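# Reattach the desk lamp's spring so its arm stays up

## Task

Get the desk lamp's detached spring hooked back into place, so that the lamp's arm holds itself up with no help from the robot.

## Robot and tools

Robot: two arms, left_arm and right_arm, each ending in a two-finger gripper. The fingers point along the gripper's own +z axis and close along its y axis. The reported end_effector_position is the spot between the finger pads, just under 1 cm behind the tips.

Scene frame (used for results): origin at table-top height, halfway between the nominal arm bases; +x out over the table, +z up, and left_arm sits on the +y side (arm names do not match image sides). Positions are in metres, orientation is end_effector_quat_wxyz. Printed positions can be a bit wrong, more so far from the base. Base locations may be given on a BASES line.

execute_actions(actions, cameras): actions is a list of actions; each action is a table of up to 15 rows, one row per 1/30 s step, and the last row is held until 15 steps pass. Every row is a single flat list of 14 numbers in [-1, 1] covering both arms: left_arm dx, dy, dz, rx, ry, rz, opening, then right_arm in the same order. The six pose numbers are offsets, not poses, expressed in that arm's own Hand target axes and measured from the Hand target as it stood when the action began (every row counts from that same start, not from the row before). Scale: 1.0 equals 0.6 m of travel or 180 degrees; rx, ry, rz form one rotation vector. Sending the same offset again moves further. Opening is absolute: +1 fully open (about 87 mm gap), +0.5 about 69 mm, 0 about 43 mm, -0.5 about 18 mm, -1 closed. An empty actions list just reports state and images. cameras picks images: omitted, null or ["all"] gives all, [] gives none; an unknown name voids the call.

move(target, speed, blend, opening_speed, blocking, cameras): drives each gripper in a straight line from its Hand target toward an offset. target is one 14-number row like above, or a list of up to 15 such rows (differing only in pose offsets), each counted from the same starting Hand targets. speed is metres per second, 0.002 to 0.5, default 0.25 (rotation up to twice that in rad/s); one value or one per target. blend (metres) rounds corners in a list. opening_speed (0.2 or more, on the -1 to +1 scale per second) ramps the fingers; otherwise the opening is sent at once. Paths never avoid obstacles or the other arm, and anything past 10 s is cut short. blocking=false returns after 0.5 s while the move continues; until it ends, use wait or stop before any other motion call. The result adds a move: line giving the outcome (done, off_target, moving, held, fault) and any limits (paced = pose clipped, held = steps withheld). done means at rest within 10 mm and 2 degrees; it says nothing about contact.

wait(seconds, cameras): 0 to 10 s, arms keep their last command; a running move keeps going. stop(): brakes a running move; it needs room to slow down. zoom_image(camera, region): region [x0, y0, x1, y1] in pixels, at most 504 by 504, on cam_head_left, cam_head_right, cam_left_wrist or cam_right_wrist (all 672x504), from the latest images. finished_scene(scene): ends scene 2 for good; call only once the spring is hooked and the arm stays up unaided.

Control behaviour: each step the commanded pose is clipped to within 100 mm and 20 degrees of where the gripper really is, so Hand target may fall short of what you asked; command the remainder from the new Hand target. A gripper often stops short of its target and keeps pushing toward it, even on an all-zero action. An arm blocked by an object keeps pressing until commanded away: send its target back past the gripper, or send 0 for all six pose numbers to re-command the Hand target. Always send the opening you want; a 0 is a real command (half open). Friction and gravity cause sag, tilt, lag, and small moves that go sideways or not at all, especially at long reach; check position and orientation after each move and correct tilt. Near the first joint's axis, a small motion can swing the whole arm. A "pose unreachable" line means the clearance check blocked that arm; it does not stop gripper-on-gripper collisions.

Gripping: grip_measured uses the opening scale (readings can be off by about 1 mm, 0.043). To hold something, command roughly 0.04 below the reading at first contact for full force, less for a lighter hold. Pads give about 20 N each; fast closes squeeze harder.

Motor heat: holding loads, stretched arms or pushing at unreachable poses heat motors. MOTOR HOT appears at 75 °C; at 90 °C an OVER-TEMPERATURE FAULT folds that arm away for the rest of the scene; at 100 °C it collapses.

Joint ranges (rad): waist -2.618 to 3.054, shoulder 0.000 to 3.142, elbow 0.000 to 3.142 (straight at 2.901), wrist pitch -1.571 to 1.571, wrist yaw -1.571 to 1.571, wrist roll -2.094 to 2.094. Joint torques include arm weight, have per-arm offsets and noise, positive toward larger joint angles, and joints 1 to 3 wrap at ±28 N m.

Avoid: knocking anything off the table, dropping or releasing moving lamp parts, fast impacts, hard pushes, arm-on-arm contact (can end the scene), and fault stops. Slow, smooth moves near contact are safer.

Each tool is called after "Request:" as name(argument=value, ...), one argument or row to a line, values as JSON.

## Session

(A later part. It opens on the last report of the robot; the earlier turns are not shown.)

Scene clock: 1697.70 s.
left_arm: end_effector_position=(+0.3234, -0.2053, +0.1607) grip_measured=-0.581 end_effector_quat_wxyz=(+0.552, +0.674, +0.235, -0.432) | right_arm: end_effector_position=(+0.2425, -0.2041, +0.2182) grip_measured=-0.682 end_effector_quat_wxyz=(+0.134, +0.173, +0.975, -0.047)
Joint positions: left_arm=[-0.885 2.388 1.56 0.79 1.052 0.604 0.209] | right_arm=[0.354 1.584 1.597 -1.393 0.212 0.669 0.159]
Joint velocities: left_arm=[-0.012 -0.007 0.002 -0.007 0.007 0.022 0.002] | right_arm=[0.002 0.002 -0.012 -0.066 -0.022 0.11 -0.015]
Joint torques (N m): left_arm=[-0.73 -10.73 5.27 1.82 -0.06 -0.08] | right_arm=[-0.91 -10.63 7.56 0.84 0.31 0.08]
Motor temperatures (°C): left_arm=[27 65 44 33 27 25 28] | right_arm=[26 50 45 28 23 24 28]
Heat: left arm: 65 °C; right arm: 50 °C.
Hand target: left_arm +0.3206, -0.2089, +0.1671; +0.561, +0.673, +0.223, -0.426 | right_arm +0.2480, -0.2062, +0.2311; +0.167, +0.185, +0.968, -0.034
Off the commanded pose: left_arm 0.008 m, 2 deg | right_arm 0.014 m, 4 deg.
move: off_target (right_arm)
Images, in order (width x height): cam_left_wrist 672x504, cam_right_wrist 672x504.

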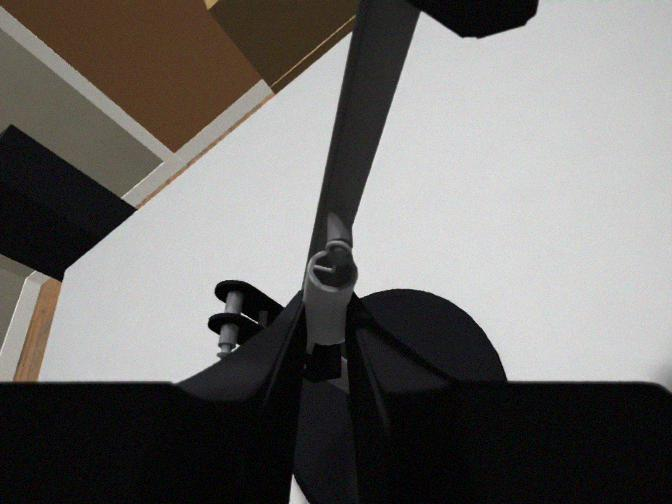

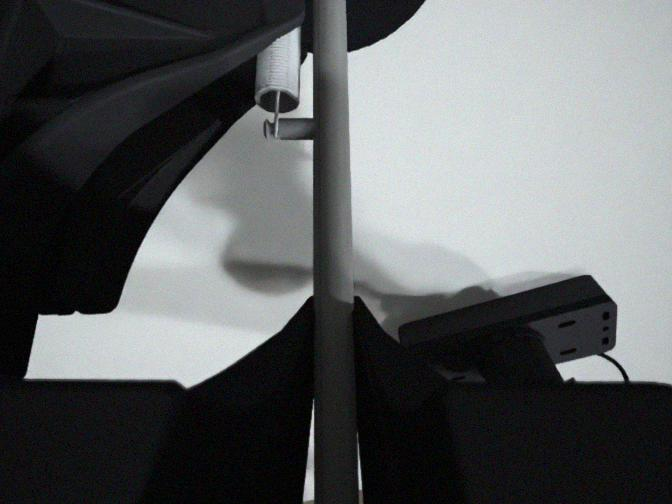

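Request:
move(
  target=[
    [-0.0028,0.018,0,0,0,0.0972,-0.66, 0,0,0,0,0,0,-0.73],
    [-0.0108,0.0364,0,0,0,0.1944,-0.66, 0,0,0,0,0,0,-0.73],
  ],
  speed=0.08,
  blend=0.004,
  cameras=["cam_left_wrist", "cam_right_wrist"],
)

Scene clock: 1708.27 s.
left_arm: end_effector_position=(+0.3348, -0.2112, +0.1784) grip_measured=-0.581 end_effector_quat_wxyz=(+0.656, +0.713, +0.018, -0.247) | right_arm: end_effector_position=(+0.2425, -0.2041, +0.2182) grip_measured=-0.682 end_effector_quat_wxyz=(+0.134, +0.173, +0.975, -0.047)
Joint positions: left_arm=[-0.89 2.388 1.55 0.803 1.054 1.214 0.209] | right_arm=[0.354 1.584 1.597 -1.393 0.212 0.669 0.159]
Joint velocities: left_arm=[-0.007 -0.002 -0.007 -0.11 -0.022 -0.022 0.02] | right_arm=[0.002 -0.022 0.002 -0.007 0.007 0.007 -0.002]
Joint torques (N m): left_arm=[-0.4 -10.55 5.44 1.75 -0.09 -0.09] | right_arm=[-0.94 -10.63 7.5 0.83 0.31 0.08]
Motor temperatures (°C): left_arm=[27 66 44 33 27 25 28] | right_arm=[26 50 45 28 23 24 28]
Heat: left arm: 66 °C; right arm: 50 °C.
Hand target: left_arm +0.3342, -0.2136, +0.1848; +0.664, +0.709, +0.011, -0.238 | right_arm +0.2480, -0.2062, +0.2311; +0.167, +0.185, +0.968, -0.034
Off the commanded pose: left_arm 0.007 m, 2 deg | right_arm 0.014 m, 4 deg.
move: off_target (right_arm)
Images, in order (width x height): cam_left_wrist 672x504, cam_right_wrist 672x504.

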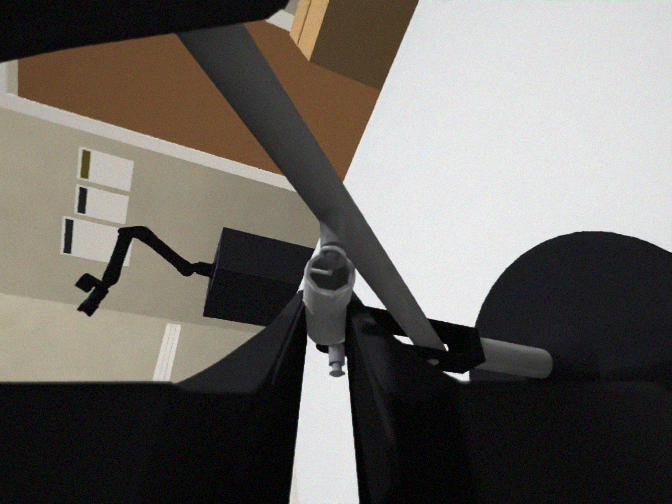

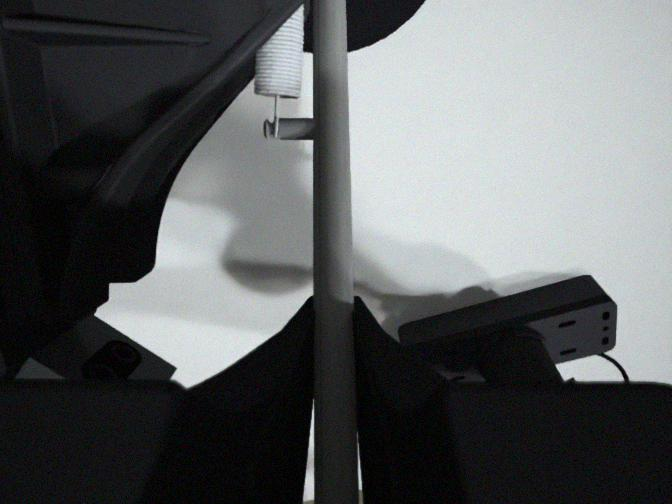

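Request:
zoom_image(
  camera="cam_left_wrist",
  region=[280, 220, 400, 400],
)

Request:
zoom_image(
  camera="cam_right_wrist",
  region=[220, 0, 340, 150],
)

Scaled by 2.800 from the camera's 672x504 image, which has a finer 960x720 frame.

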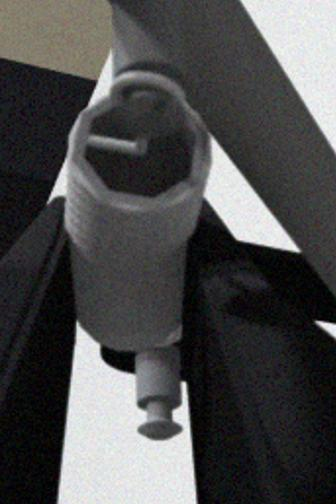

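Scaled by 3.360 from the camera's 672x504 image, which has a finer 960x720 frame.

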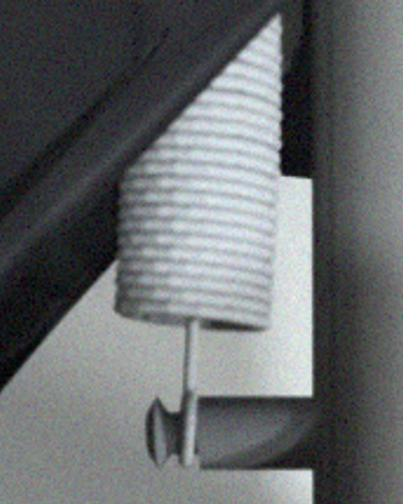

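Request:
wait(
  seconds=0.1,
  cameras=["cam_head_left", "cam_head_right"],
)

Request:
zoom_image(
  camera="cam_head_left",
  region=[290, 170, 430, 310],
)

Request:
zoom_image(
  camera="cam_head_right",
  region=[270, 170, 410, 310],
)

Scene clock: 1740.10 s.
left_arm: end_effector_position=(+0.3348, -0.2112, +0.1785) grip_measured=-0.581 end_effector_quat_wxyz=(+0.656, +0.713, +0.018, -0.247) | right_arm: end_effector_position=(+0.2425, -0.2041, +0.2182) grip_measured=-0.682 end_effector_quat_wxyz=(+0.134, +0.173, +0.975, -0.047)
Joint positions: left_arm=[-0.89 2.388 1.55 0.803 1.054 1.215 0.209] | right_arm=[0.354 1.584 1.597 -1.393 0.212 0.669 0.159]
Joint velocities: left_arm=[-0.017 -0.007 0.012 0.081 0.066 0.037 -0.011] | right_arm=[0.007 0.002 -0.017 0.007 -0.007 -0.081 0.005]
Joint torques (N m): left_arm=[-0.39 -10.55 5.45 1.75 -0.09 -0.1] | right_arm=[-0.88 -10.65 7.53 0.83 0.31 0.09]
Motor temperatures (°C): left_arm=[27 67 43 33 27 25 28] | right_arm=[26 50 45 28 23 24 28]
Heat: left arm: 67 °C; right arm: 50 °C.
Hand target: left_arm +0.3342, -0.2136, +0.1848; +0.664, +0.709, +0.011, -0.238 | right_arm +0.2480, -0.2062, +0.2311; +0.167, +0.185, +0.968, -0.034
Tool commands: left_gripper/opening=-0.66 right_gripper/opening=-0.73
Off the commanded pose: left_arm 0.007 m, 2 deg | right_arm 0.014 m, 4 deg.
wait: 0.10 s; at rest from the start
Images, in order (width x height): cam_head_left 672x504, cam_head_right 672x504.

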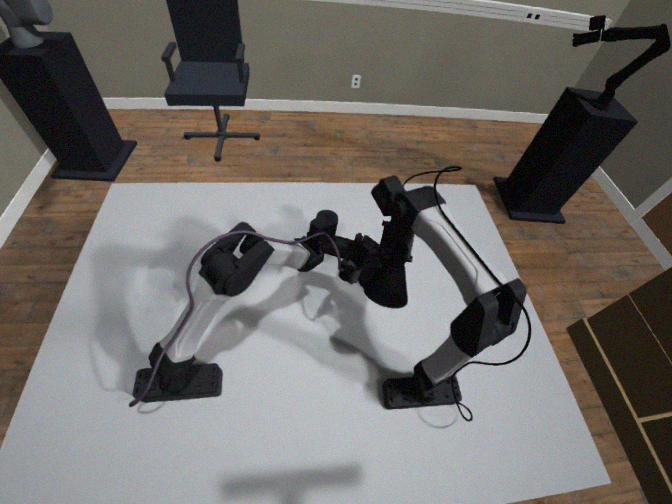

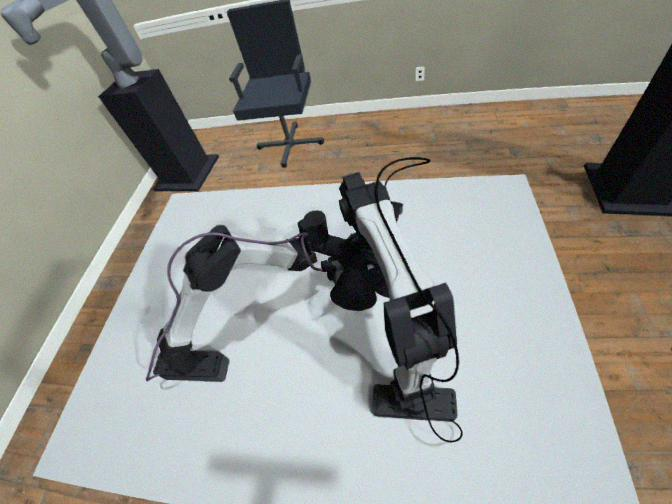

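Scaled by 3.600 from the camera's 672x504 image, which has a finer 960x720 frame.

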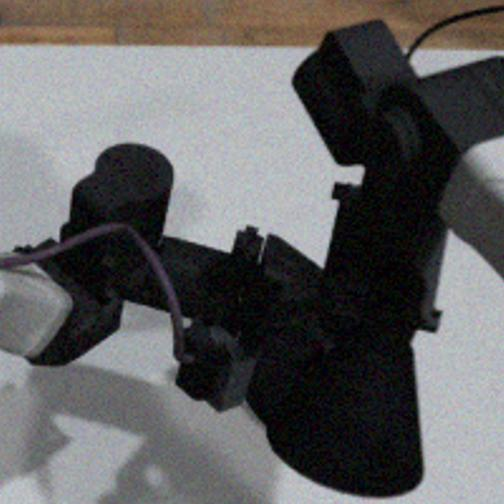

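Scaled by 3.600 from the camera's 672x504 image, which has a finer 960x720 frame.

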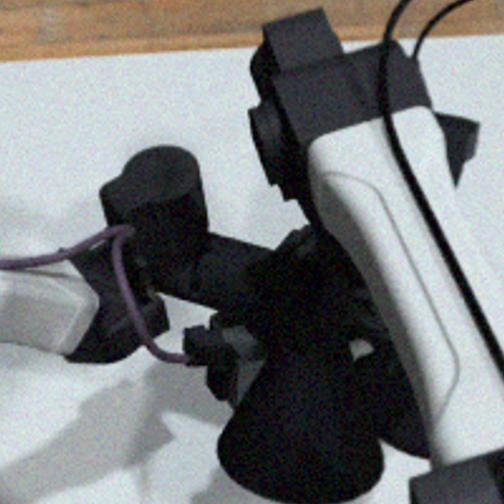

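Request:
move(
  target=[
    [0.0,-0.0058,-0.01,0,0,-0.0056,-0.68, 0,0,0,0,0,0,-0.73],
    [0.0167,-0.0058,-0.01,0,0,-0.0056,-0.68, 0,0,0,0,0,0,-0.73],
  ],
  speed=0.05,
  cameras=["cam_left_wrist", "cam_right_wrist"],
)

Request:
zoom_image(
  camera="cam_left_wrist",
  region=[280, 220, 400, 400],
)

Request:
zoom_image(
  camera="cam_right_wrist",
  region=[220, 0, 340, 150],
)

Scene clock: 1748.83 s.
left_arm: end_effector_position=(+0.3326, -0.2108, +0.1738) grip_measured=-0.581 end_effector_quat_wxyz=(+0.654, +0.713, +0.015, -0.252) | right_arm: end_effector_position=(+0.2425, -0.2041, +0.2182) grip_measured=-0.682 end_effector_quat_wxyz=(+0.134, +0.173, +0.975, -0.047)
Joint positions: left_arm=[-0.89 2.397 1.547 0.814 1.065 1.213 0.209] | right_arm=[0.354 1.584 1.597 -1.393 0.212 0.669 0.159]
Joint velocities: left_arm=[-0.002 -0.002 0.017 -0.007 -0.022 -0.037 -0.008] | right_arm=[0.002 -0.002 -0.007 0.007 0.007 0.037 -0.005]
Joint torques (N m): left_arm=[1.37 -9.36 7.27 1.67 -0.01 -0.24] | right_arm=[-0.9 -10.62 7.53 0.83 0.31 0.08]
Motor temperatures (°C): left_arm=[27 67 43 33 27 25 28] | right_arm=[26 50 45 28 23 24 28]
Heat: left arm: 67 °C; right arm: 50 °C.
Hand target: left_arm +0.3439, -0.2103, +0.1784; +0.662, +0.709, +0.017, -0.243 | right_arm +0.2480, -0.2062, +0.2311; +0.167, +0.185, +0.968, -0.034
Off the commanded pose: left_arm 0.012 m, 1 deg | right_arm 0.014 m, 4 deg.
move: off_target (left_arm, right_arm)
Images, in order (width x height): cam_left_wrist 672x504, cam_right_wrist 672x504.

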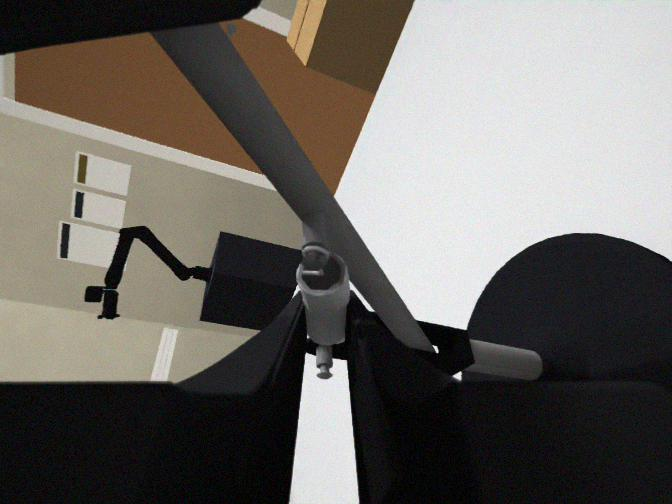

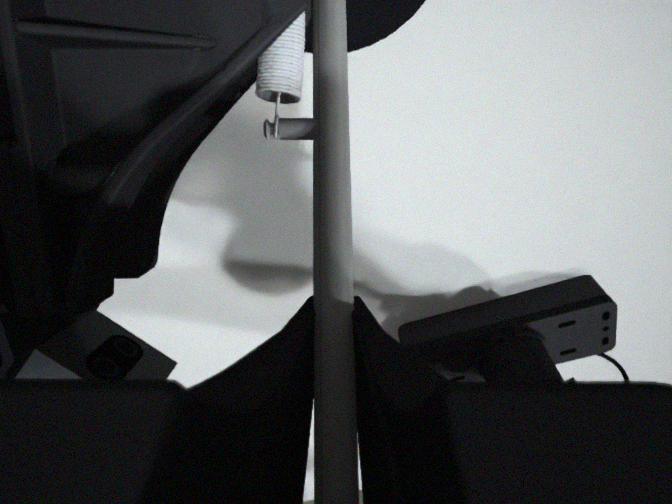

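Scaled by 2.800 from the camera's 672x504 image, which has a finer 960x720 frame.

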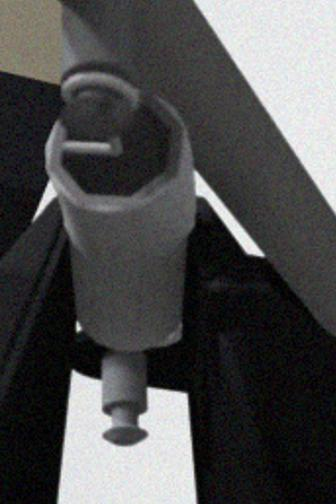

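Scaled by 3.360 from the camera's 672x504 image, which has a finer 960x720 frame.

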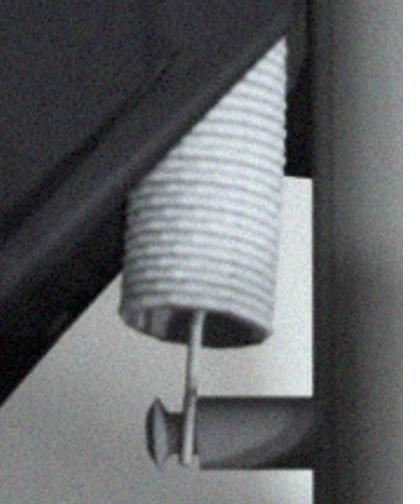

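Request:
move(
  target=[0.0167,0.003,0,0,0,0,-0.7, 0,0,0,0,0,0,-0.73],
  speed=0.05,
  cameras=["cam_left_wrist", "cam_right_wrist"],
)

Request:
zoom_image(
  camera="cam_left_wrist",
  region=[280, 220, 400, 400],
)

Scene clock: 1755.10 s.
left_arm: end_effector_position=(+0.3328, -0.2136, +0.1760) grip_measured=-0.581 end_effector_quat_wxyz=(+0.654, +0.710, -0.004, -0.262) | right_arm: end_effector_position=(+0.2427, -0.2042, +0.2182) grip_measured=-0.682 end_effector_quat_wxyz=(+0.134, +0.173, +0.975, -0.047)
Joint positions: left_arm=[-0.884 2.424 1.592 0.814 1.11 1.212 0.209] | right_arm=[0.354 1.584 1.597 -1.393 0.213 0.669 0.159]
Joint velocities: left_arm=[0.007 -0.007 0.002 -0.022 -0.007 -0.037 0.005] | right_arm=[0.007 -0.007 -0.007 0.037 -0.007 0.007 -0.009]
Joint torques (N m): left_arm=[1.8 -9.24 7.49 1.46 -0.35 -0.22] | right_arm=[-0.92 -10.63 7.54 0.84 0.3 0.08]
Motor temperatures (°C): left_arm=[27 66 44 33 27 25 28] | right_arm=[26 50 45 28 23 24 28]
Heat: left arm: 66 °C; right arm: 50 °C.
Hand target: left_arm +0.3532, -0.2134, +0.1763; +0.662, +0.709, +0.017, -0.243 | right_arm +0.2481, -0.2062, +0.2311; +0.167, +0.185, +0.968, -0.034
Off the commanded pose: left_arm 0.021 m, 3 deg | right_arm 0.014 m, 4 deg.
move: off_target (left_arm, right_arm)
Images, in order (width x height): cam_left_wrist 672x504, cam_right_wrist 672x504.

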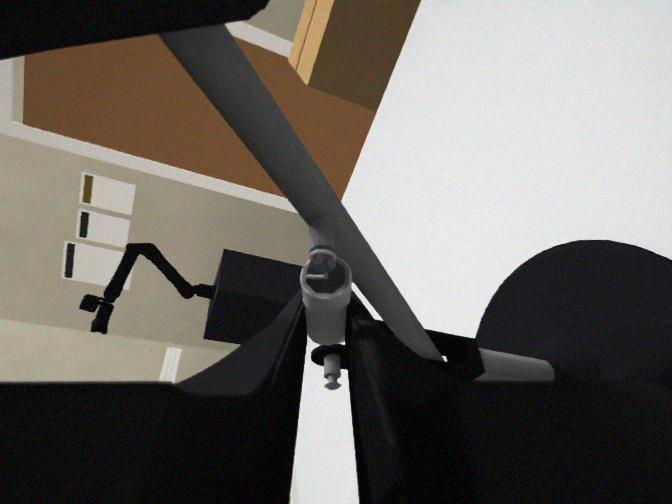

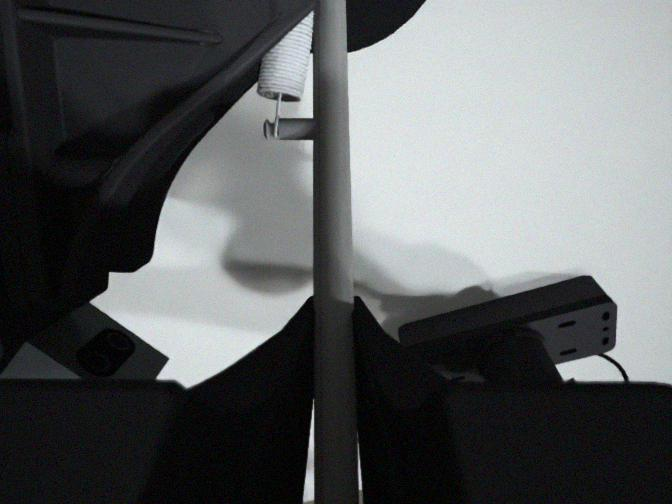

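Scaled by 2.800 from the camera's 672x504 image, which has a finer 960x720 frame.

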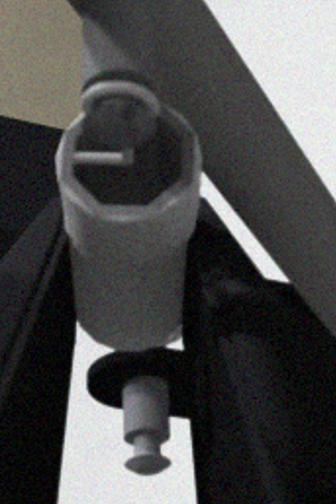

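Request:
move(
  target=[0.033,0.0,-0.018,0,0,-0.008,-0.7, 0,0,0,0,0,0,-0.73],
  speed=0.05,
  cameras=["cam_left_wrist", "cam_right_wrist"],
)

Request:
zoom_image(
  camera="cam_left_wrist",
  region=[280, 220, 400, 400],
)

Scene clock: 1792.67 s.
left_arm: end_effector_position=(+0.3367, -0.2119, +0.1754) grip_measured=-0.581 end_effector_quat_wxyz=(+0.649, +0.706, -0.021, -0.282) | right_arm: end_effector_position=(+0.2442, -0.2043, +0.2196) grip_measured=-0.682 end_effector_quat_wxyz=(+0.140, +0.174, +0.974, -0.046)
Joint positions: left_arm=[-0.864 2.462 1.65 0.814 1.185 1.188 0.209] | right_arm=[0.354 1.58 1.597 -1.386 0.217 0.669 0.159]
Joint velocities: left_arm=[0.007 -0.007 -0.022 0.022 -0.007 -0.022 0.008] | right_arm=[-0.007 -0.002 0.007 -0.007 -0.051 -0.022 0.002]
Joint torques (N m): left_arm=[3.49 -9.01 7.28 1.28 -0.7 -0.23] | right_arm=[-0.9 -10.13 7.54 0.79 0.27 0.08]
Motor temperatures (°C): left_arm=[27 59 46 32 27 25 29] | right_arm=[26 50 45 28 23 24 28]
Heat: left arm: 59 °C; right arm: 50 °C.
Hand target: left_arm +0.3741, -0.2086, +0.1689; +0.658, +0.709, +0.026, -0.252 | right_arm +0.2481, -0.2062, +0.2312; +0.167, +0.185, +0.968, -0.034
Off the commanded pose: left_arm 0.038 m, 6 deg | right_arm 0.012 m, 4 deg.
move: off_target (left_arm, right_arm)
Images, in order (width x height): cam_left_wrist 672x504, cam_right_wrist 672x504.

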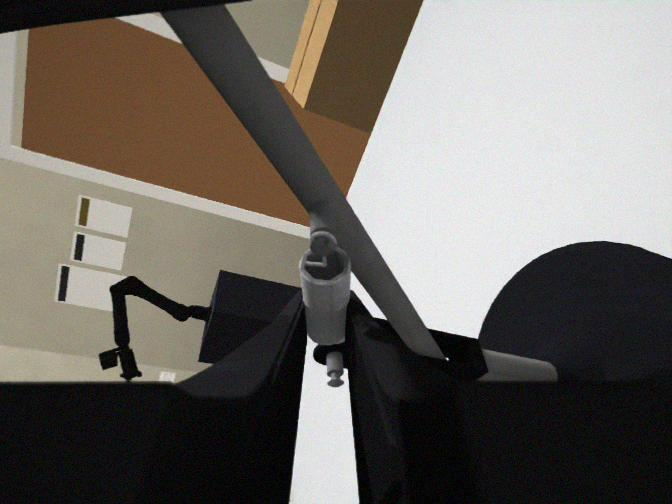

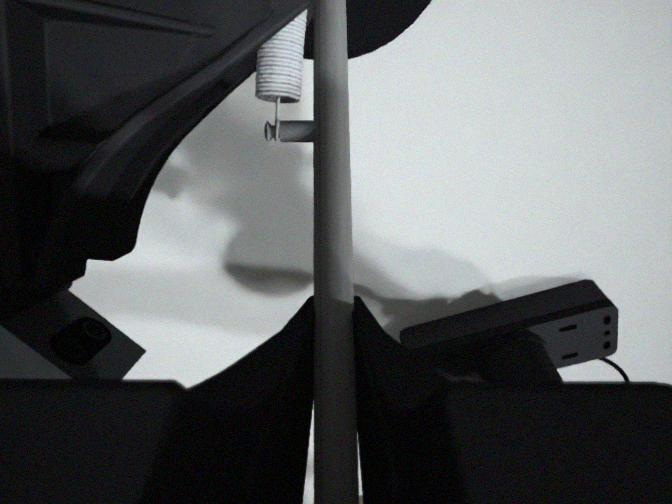

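Scaled by 2.800 from the camera's 672x504 image, which has a finer 960x720 frame.

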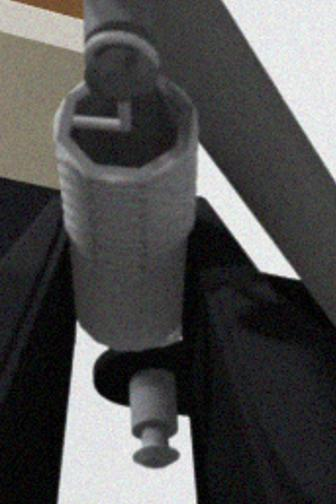

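Request:
move(
  target=[0.0417,-0.004,-0.0125,-0.013,0.0307,-0.012,-0.72, 0,0,0,0,0,0,-0.73],
  speed=0.05,
  cameras=["cam_left_wrist", "cam_right_wrist"],
)

Request:
zoom_image(
  camera="cam_left_wrist",
  region=[280, 220, 400, 400],
)

Scene clock: 1807.00 s.
left_arm: end_effector_position=(+0.3437, -0.2127, +0.1736) grip_measured=-0.581 end_effector_quat_wxyz=(+0.655, +0.703, -0.003, -0.277) | right_arm: end_effector_position=(+0.2454, -0.2043, +0.2206) grip_measured=-0.682 end_effector_quat_wxyz=(+0.144, +0.175, +0.973, -0.044)
Joint positions: left_arm=[-0.862 2.473 1.65 0.849 1.151 1.15 0.209] | right_arm=[0.354 1.576 1.597 -1.381 0.218 0.669 0.159]
Joint velocities: left_arm=[-0.002 0.002 -0.002 -0.066 -0.051 -0.007 -0.005] | right_arm=[0.002 0.007 -0.007 0.007 0.022 0.022 -0.015]
Joint torques (N m): left_arm=[4.41 -8.57 6.2 1.26 -1.25 -0.23] | right_arm=[-0.88 -9.78 7.51 0.74 0.23 0.08]
Motor temperatures (°C): left_arm=[27 60 45 32 27 25 29] | right_arm=[26 51 45 28 23 24 28]
Heat: left arm: 60 °C; right arm: 51 °C.
Hand target: left_arm +0.3974, -0.2086, +0.1572; +0.666, +0.706, +0.076, -0.229 | right_arm +0.2481, -0.2062, +0.2312; +0.167, +0.185, +0.968, -0.034
Off the commanded pose: left_arm 0.056 m, 11 deg | right_arm 0.011 m, 3 deg.
move: off_target (left_arm, right_arm)
Images, in order (width x height): cam_left_wrist 672x504, cam_right_wrist 672x504.

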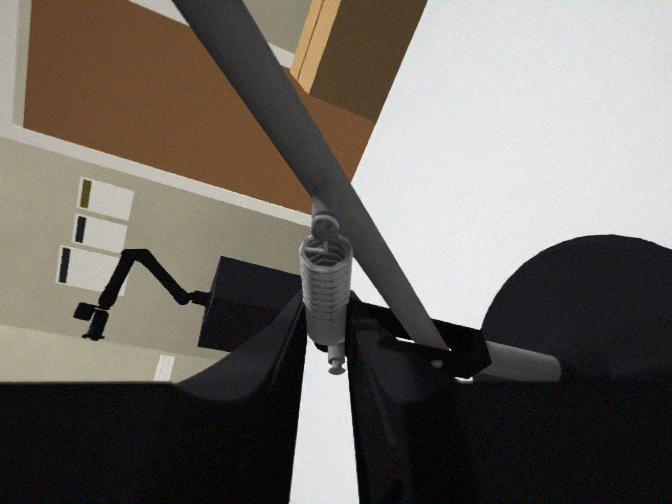

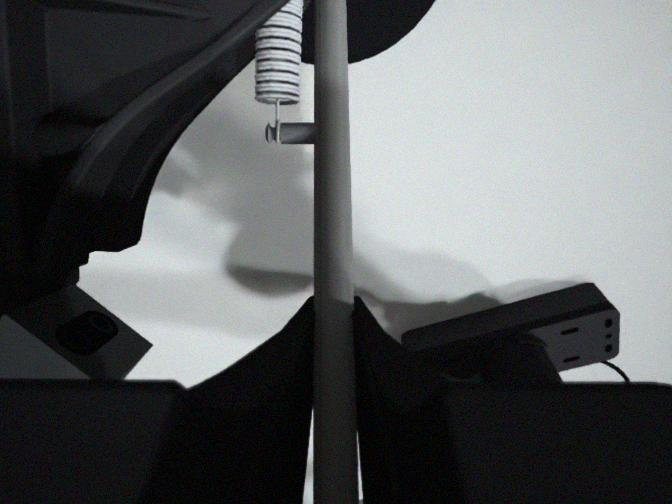

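Scaled by 2.800 from the camera's 672x504 image, which has a finer 960x720 frame.

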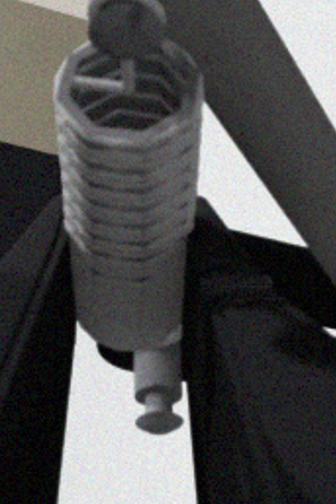

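Request:
move(
  target=[0.0338,0.0088,-0.0333,0,0,0,-0.74, 0,0,0,0,0,0,-0.73],
  speed=0.06,
  cameras=["cam_left_wrist", "cam_right_wrist"],
)

Request:
zoom_image(
  camera="cam_left_wrist",
  region=[280, 220, 400, 400],
)

Scene clock: 1825.77 s.
left_arm: end_effector_position=(+0.3552, -0.2034, +0.1717) grip_measured=-0.582 end_effector_quat_wxyz=(+0.656, +0.701, -0.014, -0.278) | right_arm: end_effector_position=(+0.2511, -0.2027, +0.2211) grip_measured=-0.682 end_effector_quat_wxyz=(+0.153, +0.180, +0.971, -0.038)
Joint positions: left_arm=[-0.83 2.494 1.67 0.868 1.198 1.149 0.209] | right_arm=[0.351 1.576 1.597 -1.358 0.216 0.675 0.159]
Joint velocities: left_arm=[-0.017 0.002 0.002 0.007 0.007 0.037 0.002] | right_arm=[0.012 0.002 -0.002 0.125 -0.051 0.037 -0.019]
Joint torques (N m): left_arm=[6.45 -8.4 6.87 1.02 -1.2 -0.24] | right_arm=[-0.59 -9.8 7.43 0.56 0.27 0.01]
Motor temperatures (°C): left_arm=[28 61 44 31 29 25 29] | right_arm=[26 52 45 28 23 24 28]
Heat: left arm: 61 °C; right arm: 52 °C.
Hand target: left_arm +0.4217, -0.1933, +0.1538; +0.666, +0.706, +0.076, -0.229 | right_arm +0.2480, -0.2063, +0.2311; +0.167, +0.185, +0.968, -0.034
Off the commanded pose: left_arm 0.070 m, 12 deg | right_arm 0.011 m, 2 deg.
move: off_target (left_arm, right_arm)
Images, in order (width x height): cam_left_wrist 672x504, cam_right_wrist 672x504.

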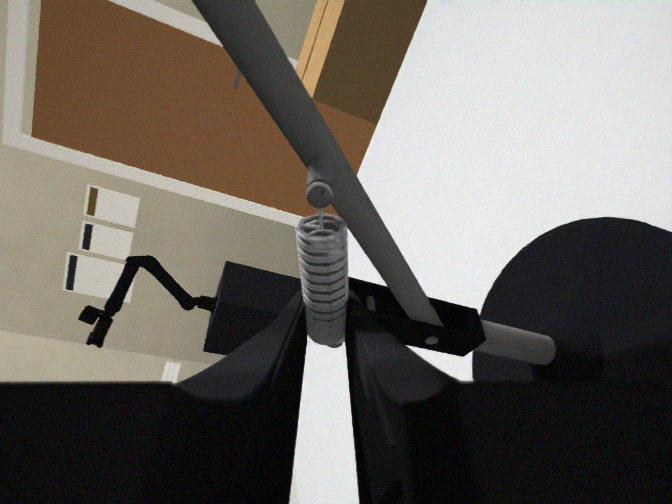

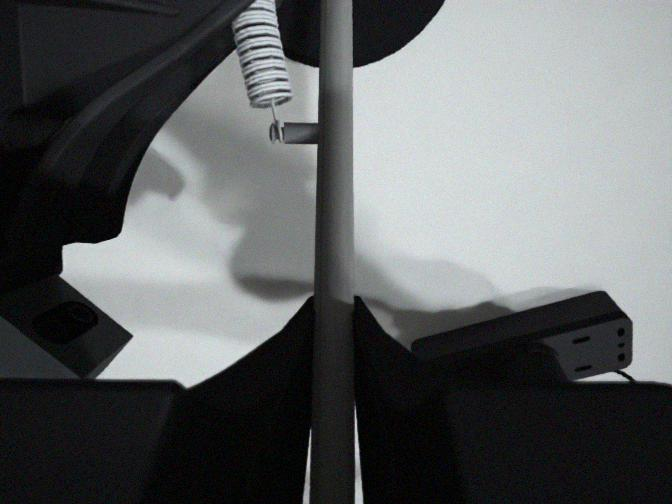

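Scaled by 2.800 from the camera's 672x504 image, which has a finer 960x720 frame.

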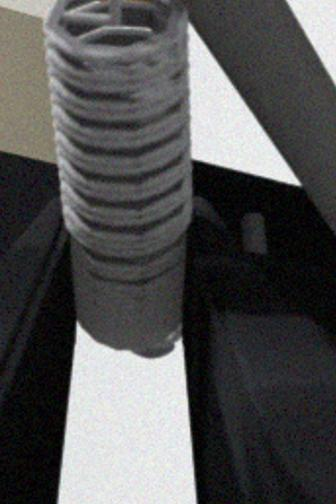

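Request:
zoom_image(
  camera="cam_left_wrist",
  region=[295, 315, 365, 365],
)

Request:
zoom_image(
  camera="cam_right_wrist",
  region=[200, 0, 360, 160],
)

Scaled by 7.200 from the camera's 672x504 image, which has a finer 960x720 frame.

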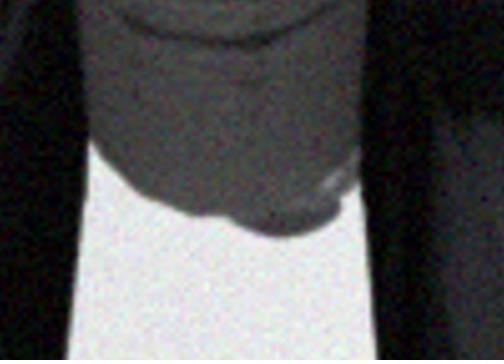

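Scaled by 3.150 from the camera's 672x504 image, which has a finer 960x720 frame.

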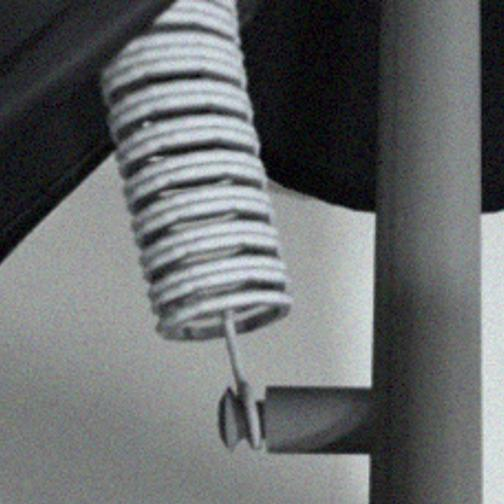

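Request:
execute_actions(
  actions=[],
)

Scene clock: 1865.70 s.
left_arm: end_effector_position=(+0.3551, -0.2034, +0.1719) grip_measured=-0.582 end_effector_quat_wxyz=(+0.656, +0.701, -0.014, -0.278) | right_arm: end_effector_position=(+0.2511, -0.2027, +0.2211) grip_measured=-0.682 end_effector_quat_wxyz=(+0.153, +0.180, +0.971, -0.038)
Joint positions: left_arm=[-0.83 2.494 1.67 0.868 1.199 1.148 0.209] | right_arm=[0.351 1.576 1.597 -1.358 0.216 0.675 0.159]
Joint velocities: left_arm=[-0.007 -0.002 -0.007 0.095 -0.037 -0.066 -0.008] | right_arm=[0.007 -0.002 -0.017 -0.037 0.007 -0.066 -0.005]
Joint torques (N m): left_arm=[6.45 -8.4 6.84 1.01 -1.19 -0.24] | right_arm=[-0.59 -9.8 7.46 0.56 0.27 0.01]
Motor temperatures (°C): left_arm=[29 58 46 30 30 25 29] | right_arm=[26 49 45 27 23 23 28]
Heat: left arm: 58 °C; right arm: 49 °C.
Hand target: left_arm +0.4217, -0.1933, +0.1538; +0.666, +0.706, +0.075, -0.229 | right_arm +0.2480, -0.2062, +0.2311; +0.167, +0.185, +0.968, -0.034
Tool commands: left_gripper/opening=-0.74 right_gripper/opening=-0.73
Off the commanded pose: left_arm 0.070 m, 12 deg | right_arm 0.011 m, 2 deg.

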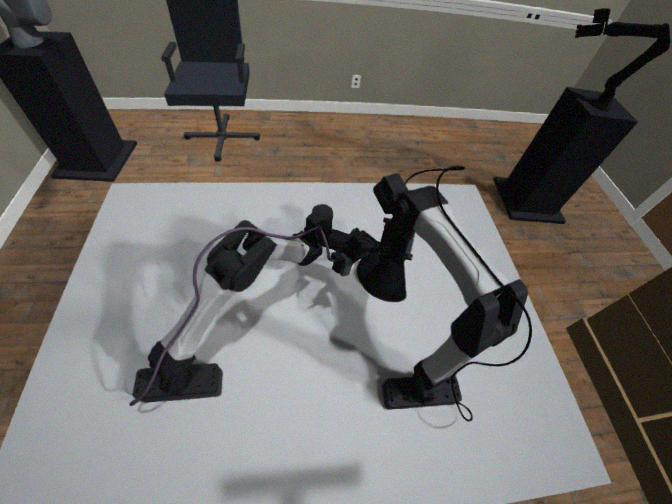

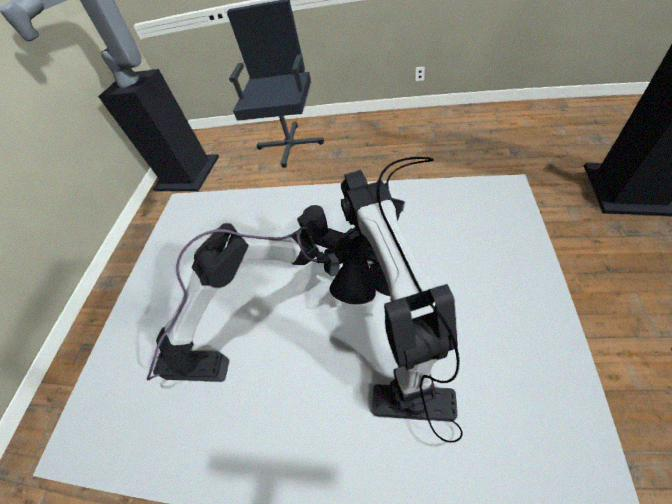

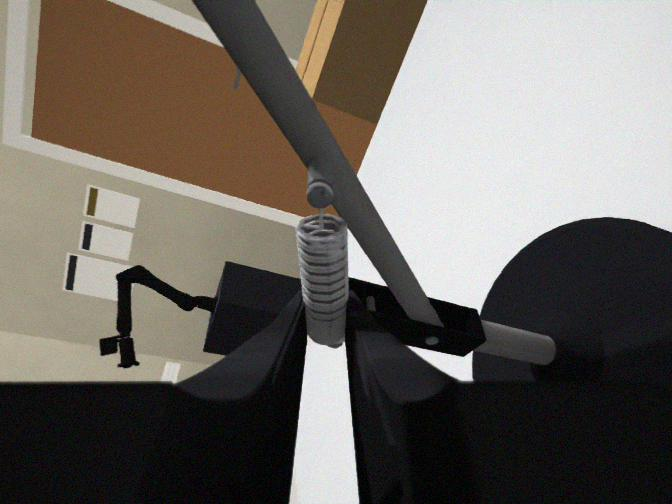

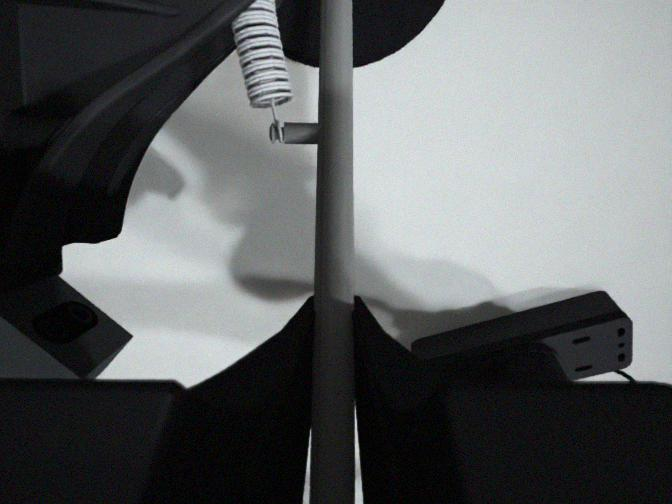

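Request:
zoom_image(
  camera="cam_left_wrist",
  region=[285, 180, 405, 360],
)

Request:
zoom_image(
  camera="cam_right_wrist",
  region=[200, 0, 360, 160],
)

Request:
zoom_image(
  camera="cam_left_wrist",
  region=[295, 305, 385, 365],
)

Scaled by 2.800 from the camera's 672x504 image, which has a finer 960x720 frame.

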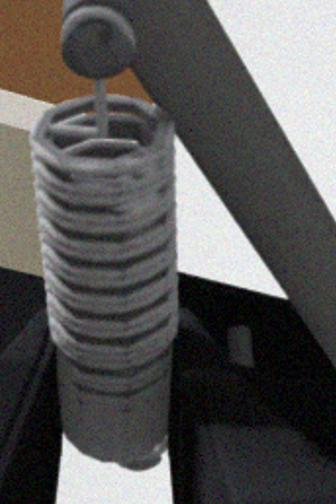

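Scaled by 3.150 from the camera's 672x504 image, which has a finer 960x720 frame.

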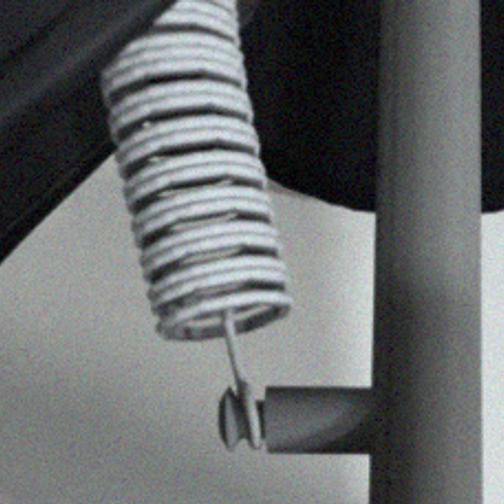

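Scaled by 5.600 from the camera's 672x504 image, which has a finer 960x720 frame.

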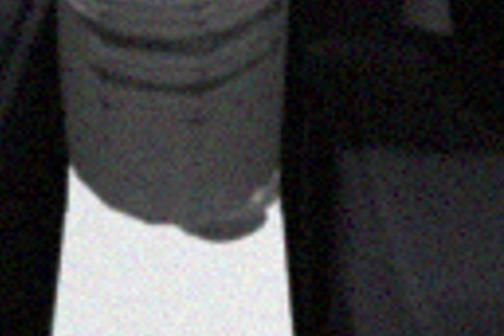

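Request:
zoom_image(
  camera="cam_head_left",
  region=[290, 190, 410, 310],
)

Request:
zoom_image(
  camera="cam_head_right",
  region=[280, 190, 400, 310],
)

Request:
zoom_image(
  camera="cam_left_wrist",
  region=[315, 320, 360, 360],
)

Scaled by 4.200 from the camera's 672x504 image, which has a finer 960x720 frame.

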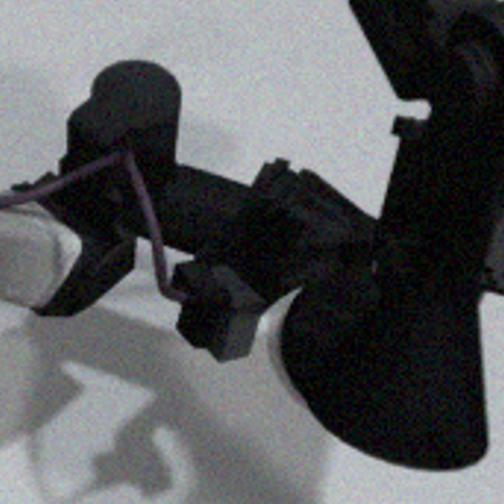

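Scaled by 4.200 from the camera's 672x504 image, which has a finer 960x720 frame.

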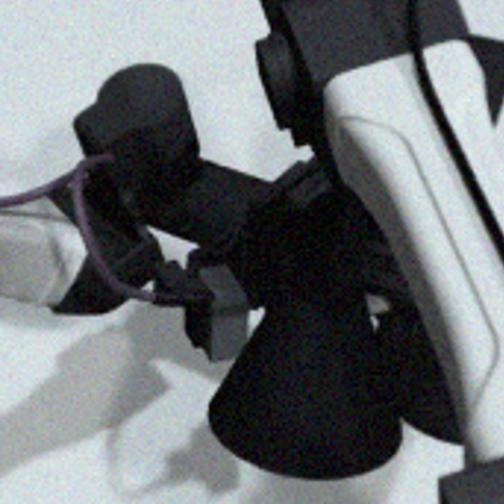

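Scaled by 11.200 from the camera's 672x504 image, which has a finer 960x720 frame.

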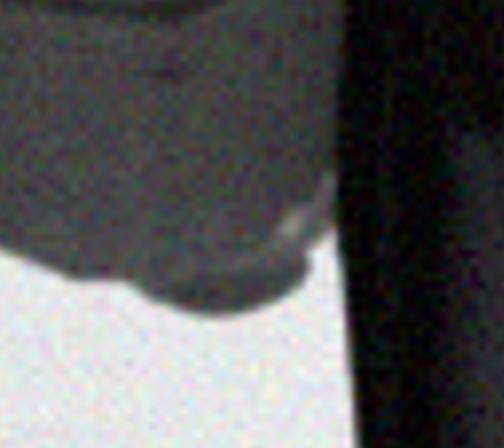

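Request:
move(
  target=[0.0127, -0.0070, 0, 0, 0, 0, -0.74, 0, 0, 0, 0, 0, 0, -0.73],
  speed=0.03,
  cameras=["cam_left_wrist", "cam_right_wrist"],
)

Request:
zoom_image(
  camera="cam_left_wrist",
  region=[295, 305, 385, 365],
)

Scene clock: 1909.10 s.
left_arm: end_effector_position=(+0.3572, -0.2035, +0.1691) grip_measured=-0.582 end_effector_quat_wxyz=(+0.658, +0.699, -0.023, -0.278) | right_arm: end_effector_position=(+0.2511, -0.2027, +0.2211) grip_measured=-0.682 end_effector_quat_wxyz=(+0.153, +0.180, +0.971, -0.038)
Joint positions: left_arm=[-0.825 2.516 1.691 0.885 1.216 1.148 0.209] | right_arm=[0.351 1.576 1.597 -1.358 0.216 0.675 0.159]
Joint velocities: left_arm=[-0.012 0.007 0.002 0.037 0.007 -0.066 0.008] | right_arm=[-0.012 0.007 -0.007 -0.022 -0.066 -0.051 0.002]
Joint torques (N m): left_arm=[6.58 -8.18 6.64 0.93 -1.3 -0.24] | right_arm=[-0.58 -9.81 7.45 0.56 0.27 0.01]
Motor temperatures (°C): left_arm=[30 57 46 30 31 25 29] | right_arm=[26 49 45 27 23 23 28]
Heat: left arm: 57 °C; right arm: 49 °C.
Hand target: left_arm +0.4268, -0.1942, +0.1468; +0.666, +0.706, +0.076, -0.229 | right_arm +0.2480, -0.2063, +0.2311; +0.167, +0.185, +0.968, -0.034
Off the commanded pose: left_arm 0.074 m, 13 deg | right_arm 0.011 m, 2 deg.
move: off_target (left_arm, right_arm)
Images, in order (width x height): cam_left_wrist 672x504, cam_right_wrist 672x504.

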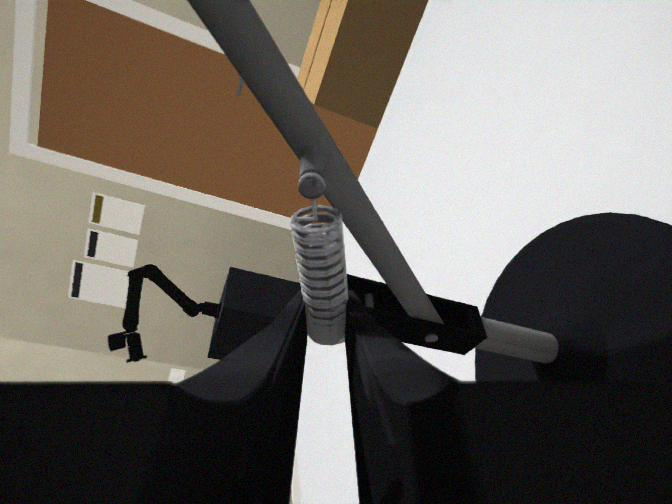

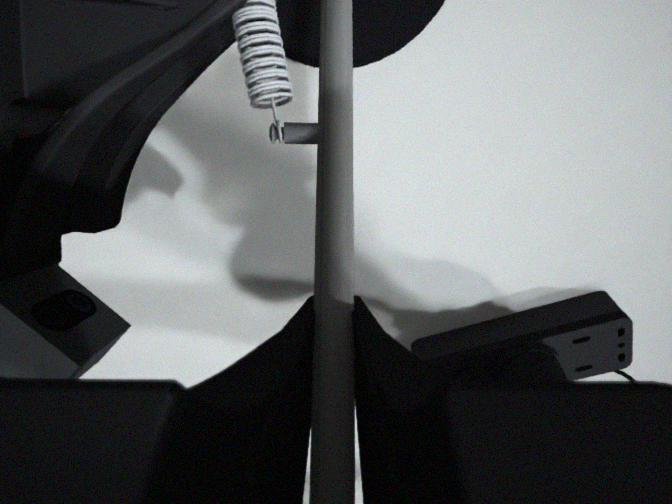

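Scaled by 5.600 from the camera's 672x504 image, which has a finer 960x720 frame.

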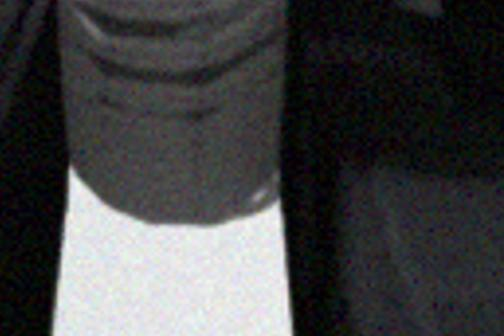

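Request:
move(
  target=[0.0192, -0.0038, 0, 0, 0, 0, -0.74, 0, 0, 0, 0, 0, 0, -0.73],
  speed=0.03,
  cameras=["cam_left_wrist", "cam_right_wrist"],
)

Request:
zoom_image(
  camera="cam_left_wrist",
  region=[295, 305, 385, 365],
)

Request:
zoom_image(
  camera="cam_right_wrist",
  region=[200, 0, 360, 160],
)

Scene clock: 1955.50 s.
left_arm: end_effector_position=(+0.3591, -0.2051, +0.1674) grip_measured=-0.583 end_effector_quat_wxyz=(+0.662, +0.695, -0.039, -0.277) | right_arm: end_effector_position=(+0.2511, -0.2027, +0.2211) grip_measured=-0.682 end_effector_quat_wxyz=(+0.153, +0.180, +0.971, -0.038)
Joint positions: left_arm=[-0.821 2.55 1.727 0.914 1.24 1.144 0.209] | right_arm=[0.351 1.576 1.597 -1.358 0.216 0.675 0.159]
Joint velocities: left_arm=[-0.017 -0.007 0.007 0.007 -0.051 0.037 -0.005] | right_arm=[0.012 0.007 -0.022 0.081 0.066 0.066 -0.012]
Joint torques (N m): left_arm=[7.21 -8.03 6.52 0.69 -1.43 -0.26] | right_arm=[-0.58 -9.81 7.45 0.56 0.27 0]
Motor temperatures (°C): left_arm=[31 56 46 29 32 25 29] | right_arm=[26 49 45 27 23 23 28]
Heat: left arm: 56 °C; right arm: 49 °C.
Hand target: left_arm +0.4360, -0.1960, +0.1398; +0.666, +0.706, +0.075, -0.229 | right_arm +0.2480, -0.2063, +0.2311; +0.167, +0.185, +0.968, -0.034
Off the commanded pose: left_arm 0.082 m, 14 deg | right_arm 0.011 m, 2 deg.
move: off_target (left_arm, right_arm)
Images, in order (width x height): cam_left_wrist 672x504, cam_right_wrist 672x504.

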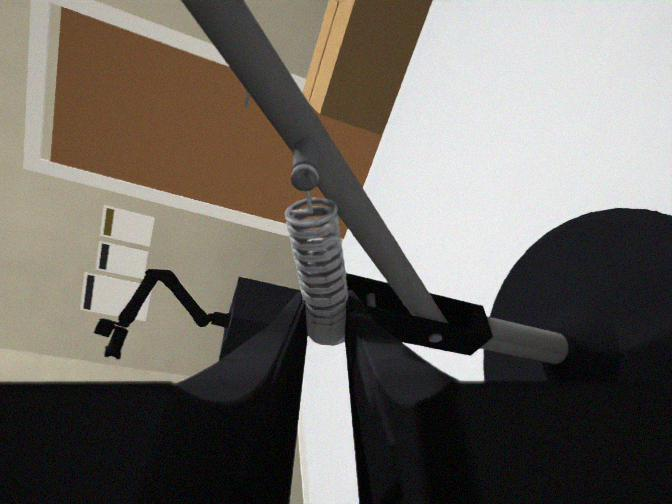

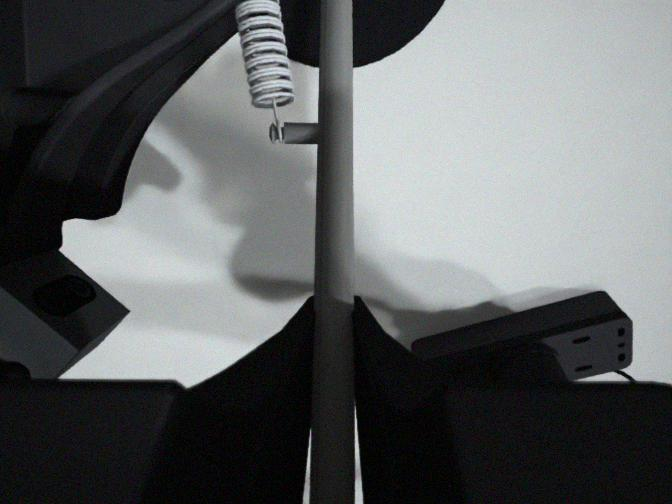

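Scaled by 5.600 from the camera's 672x504 image, which has a finer 960x720 frame.

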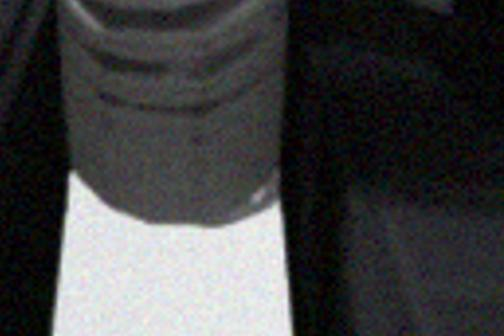

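Scaled by 3.150 from the camera's 672x504 image, which has a finer 960x720 frame.

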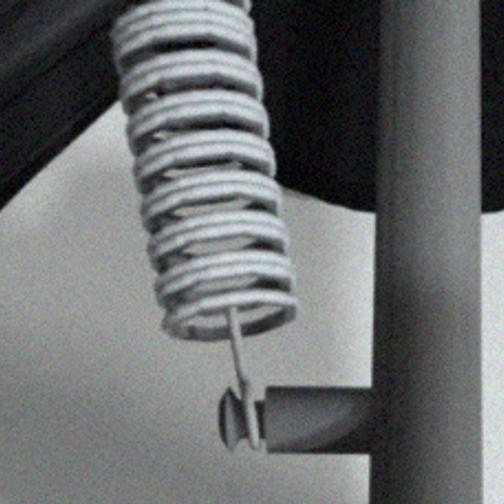

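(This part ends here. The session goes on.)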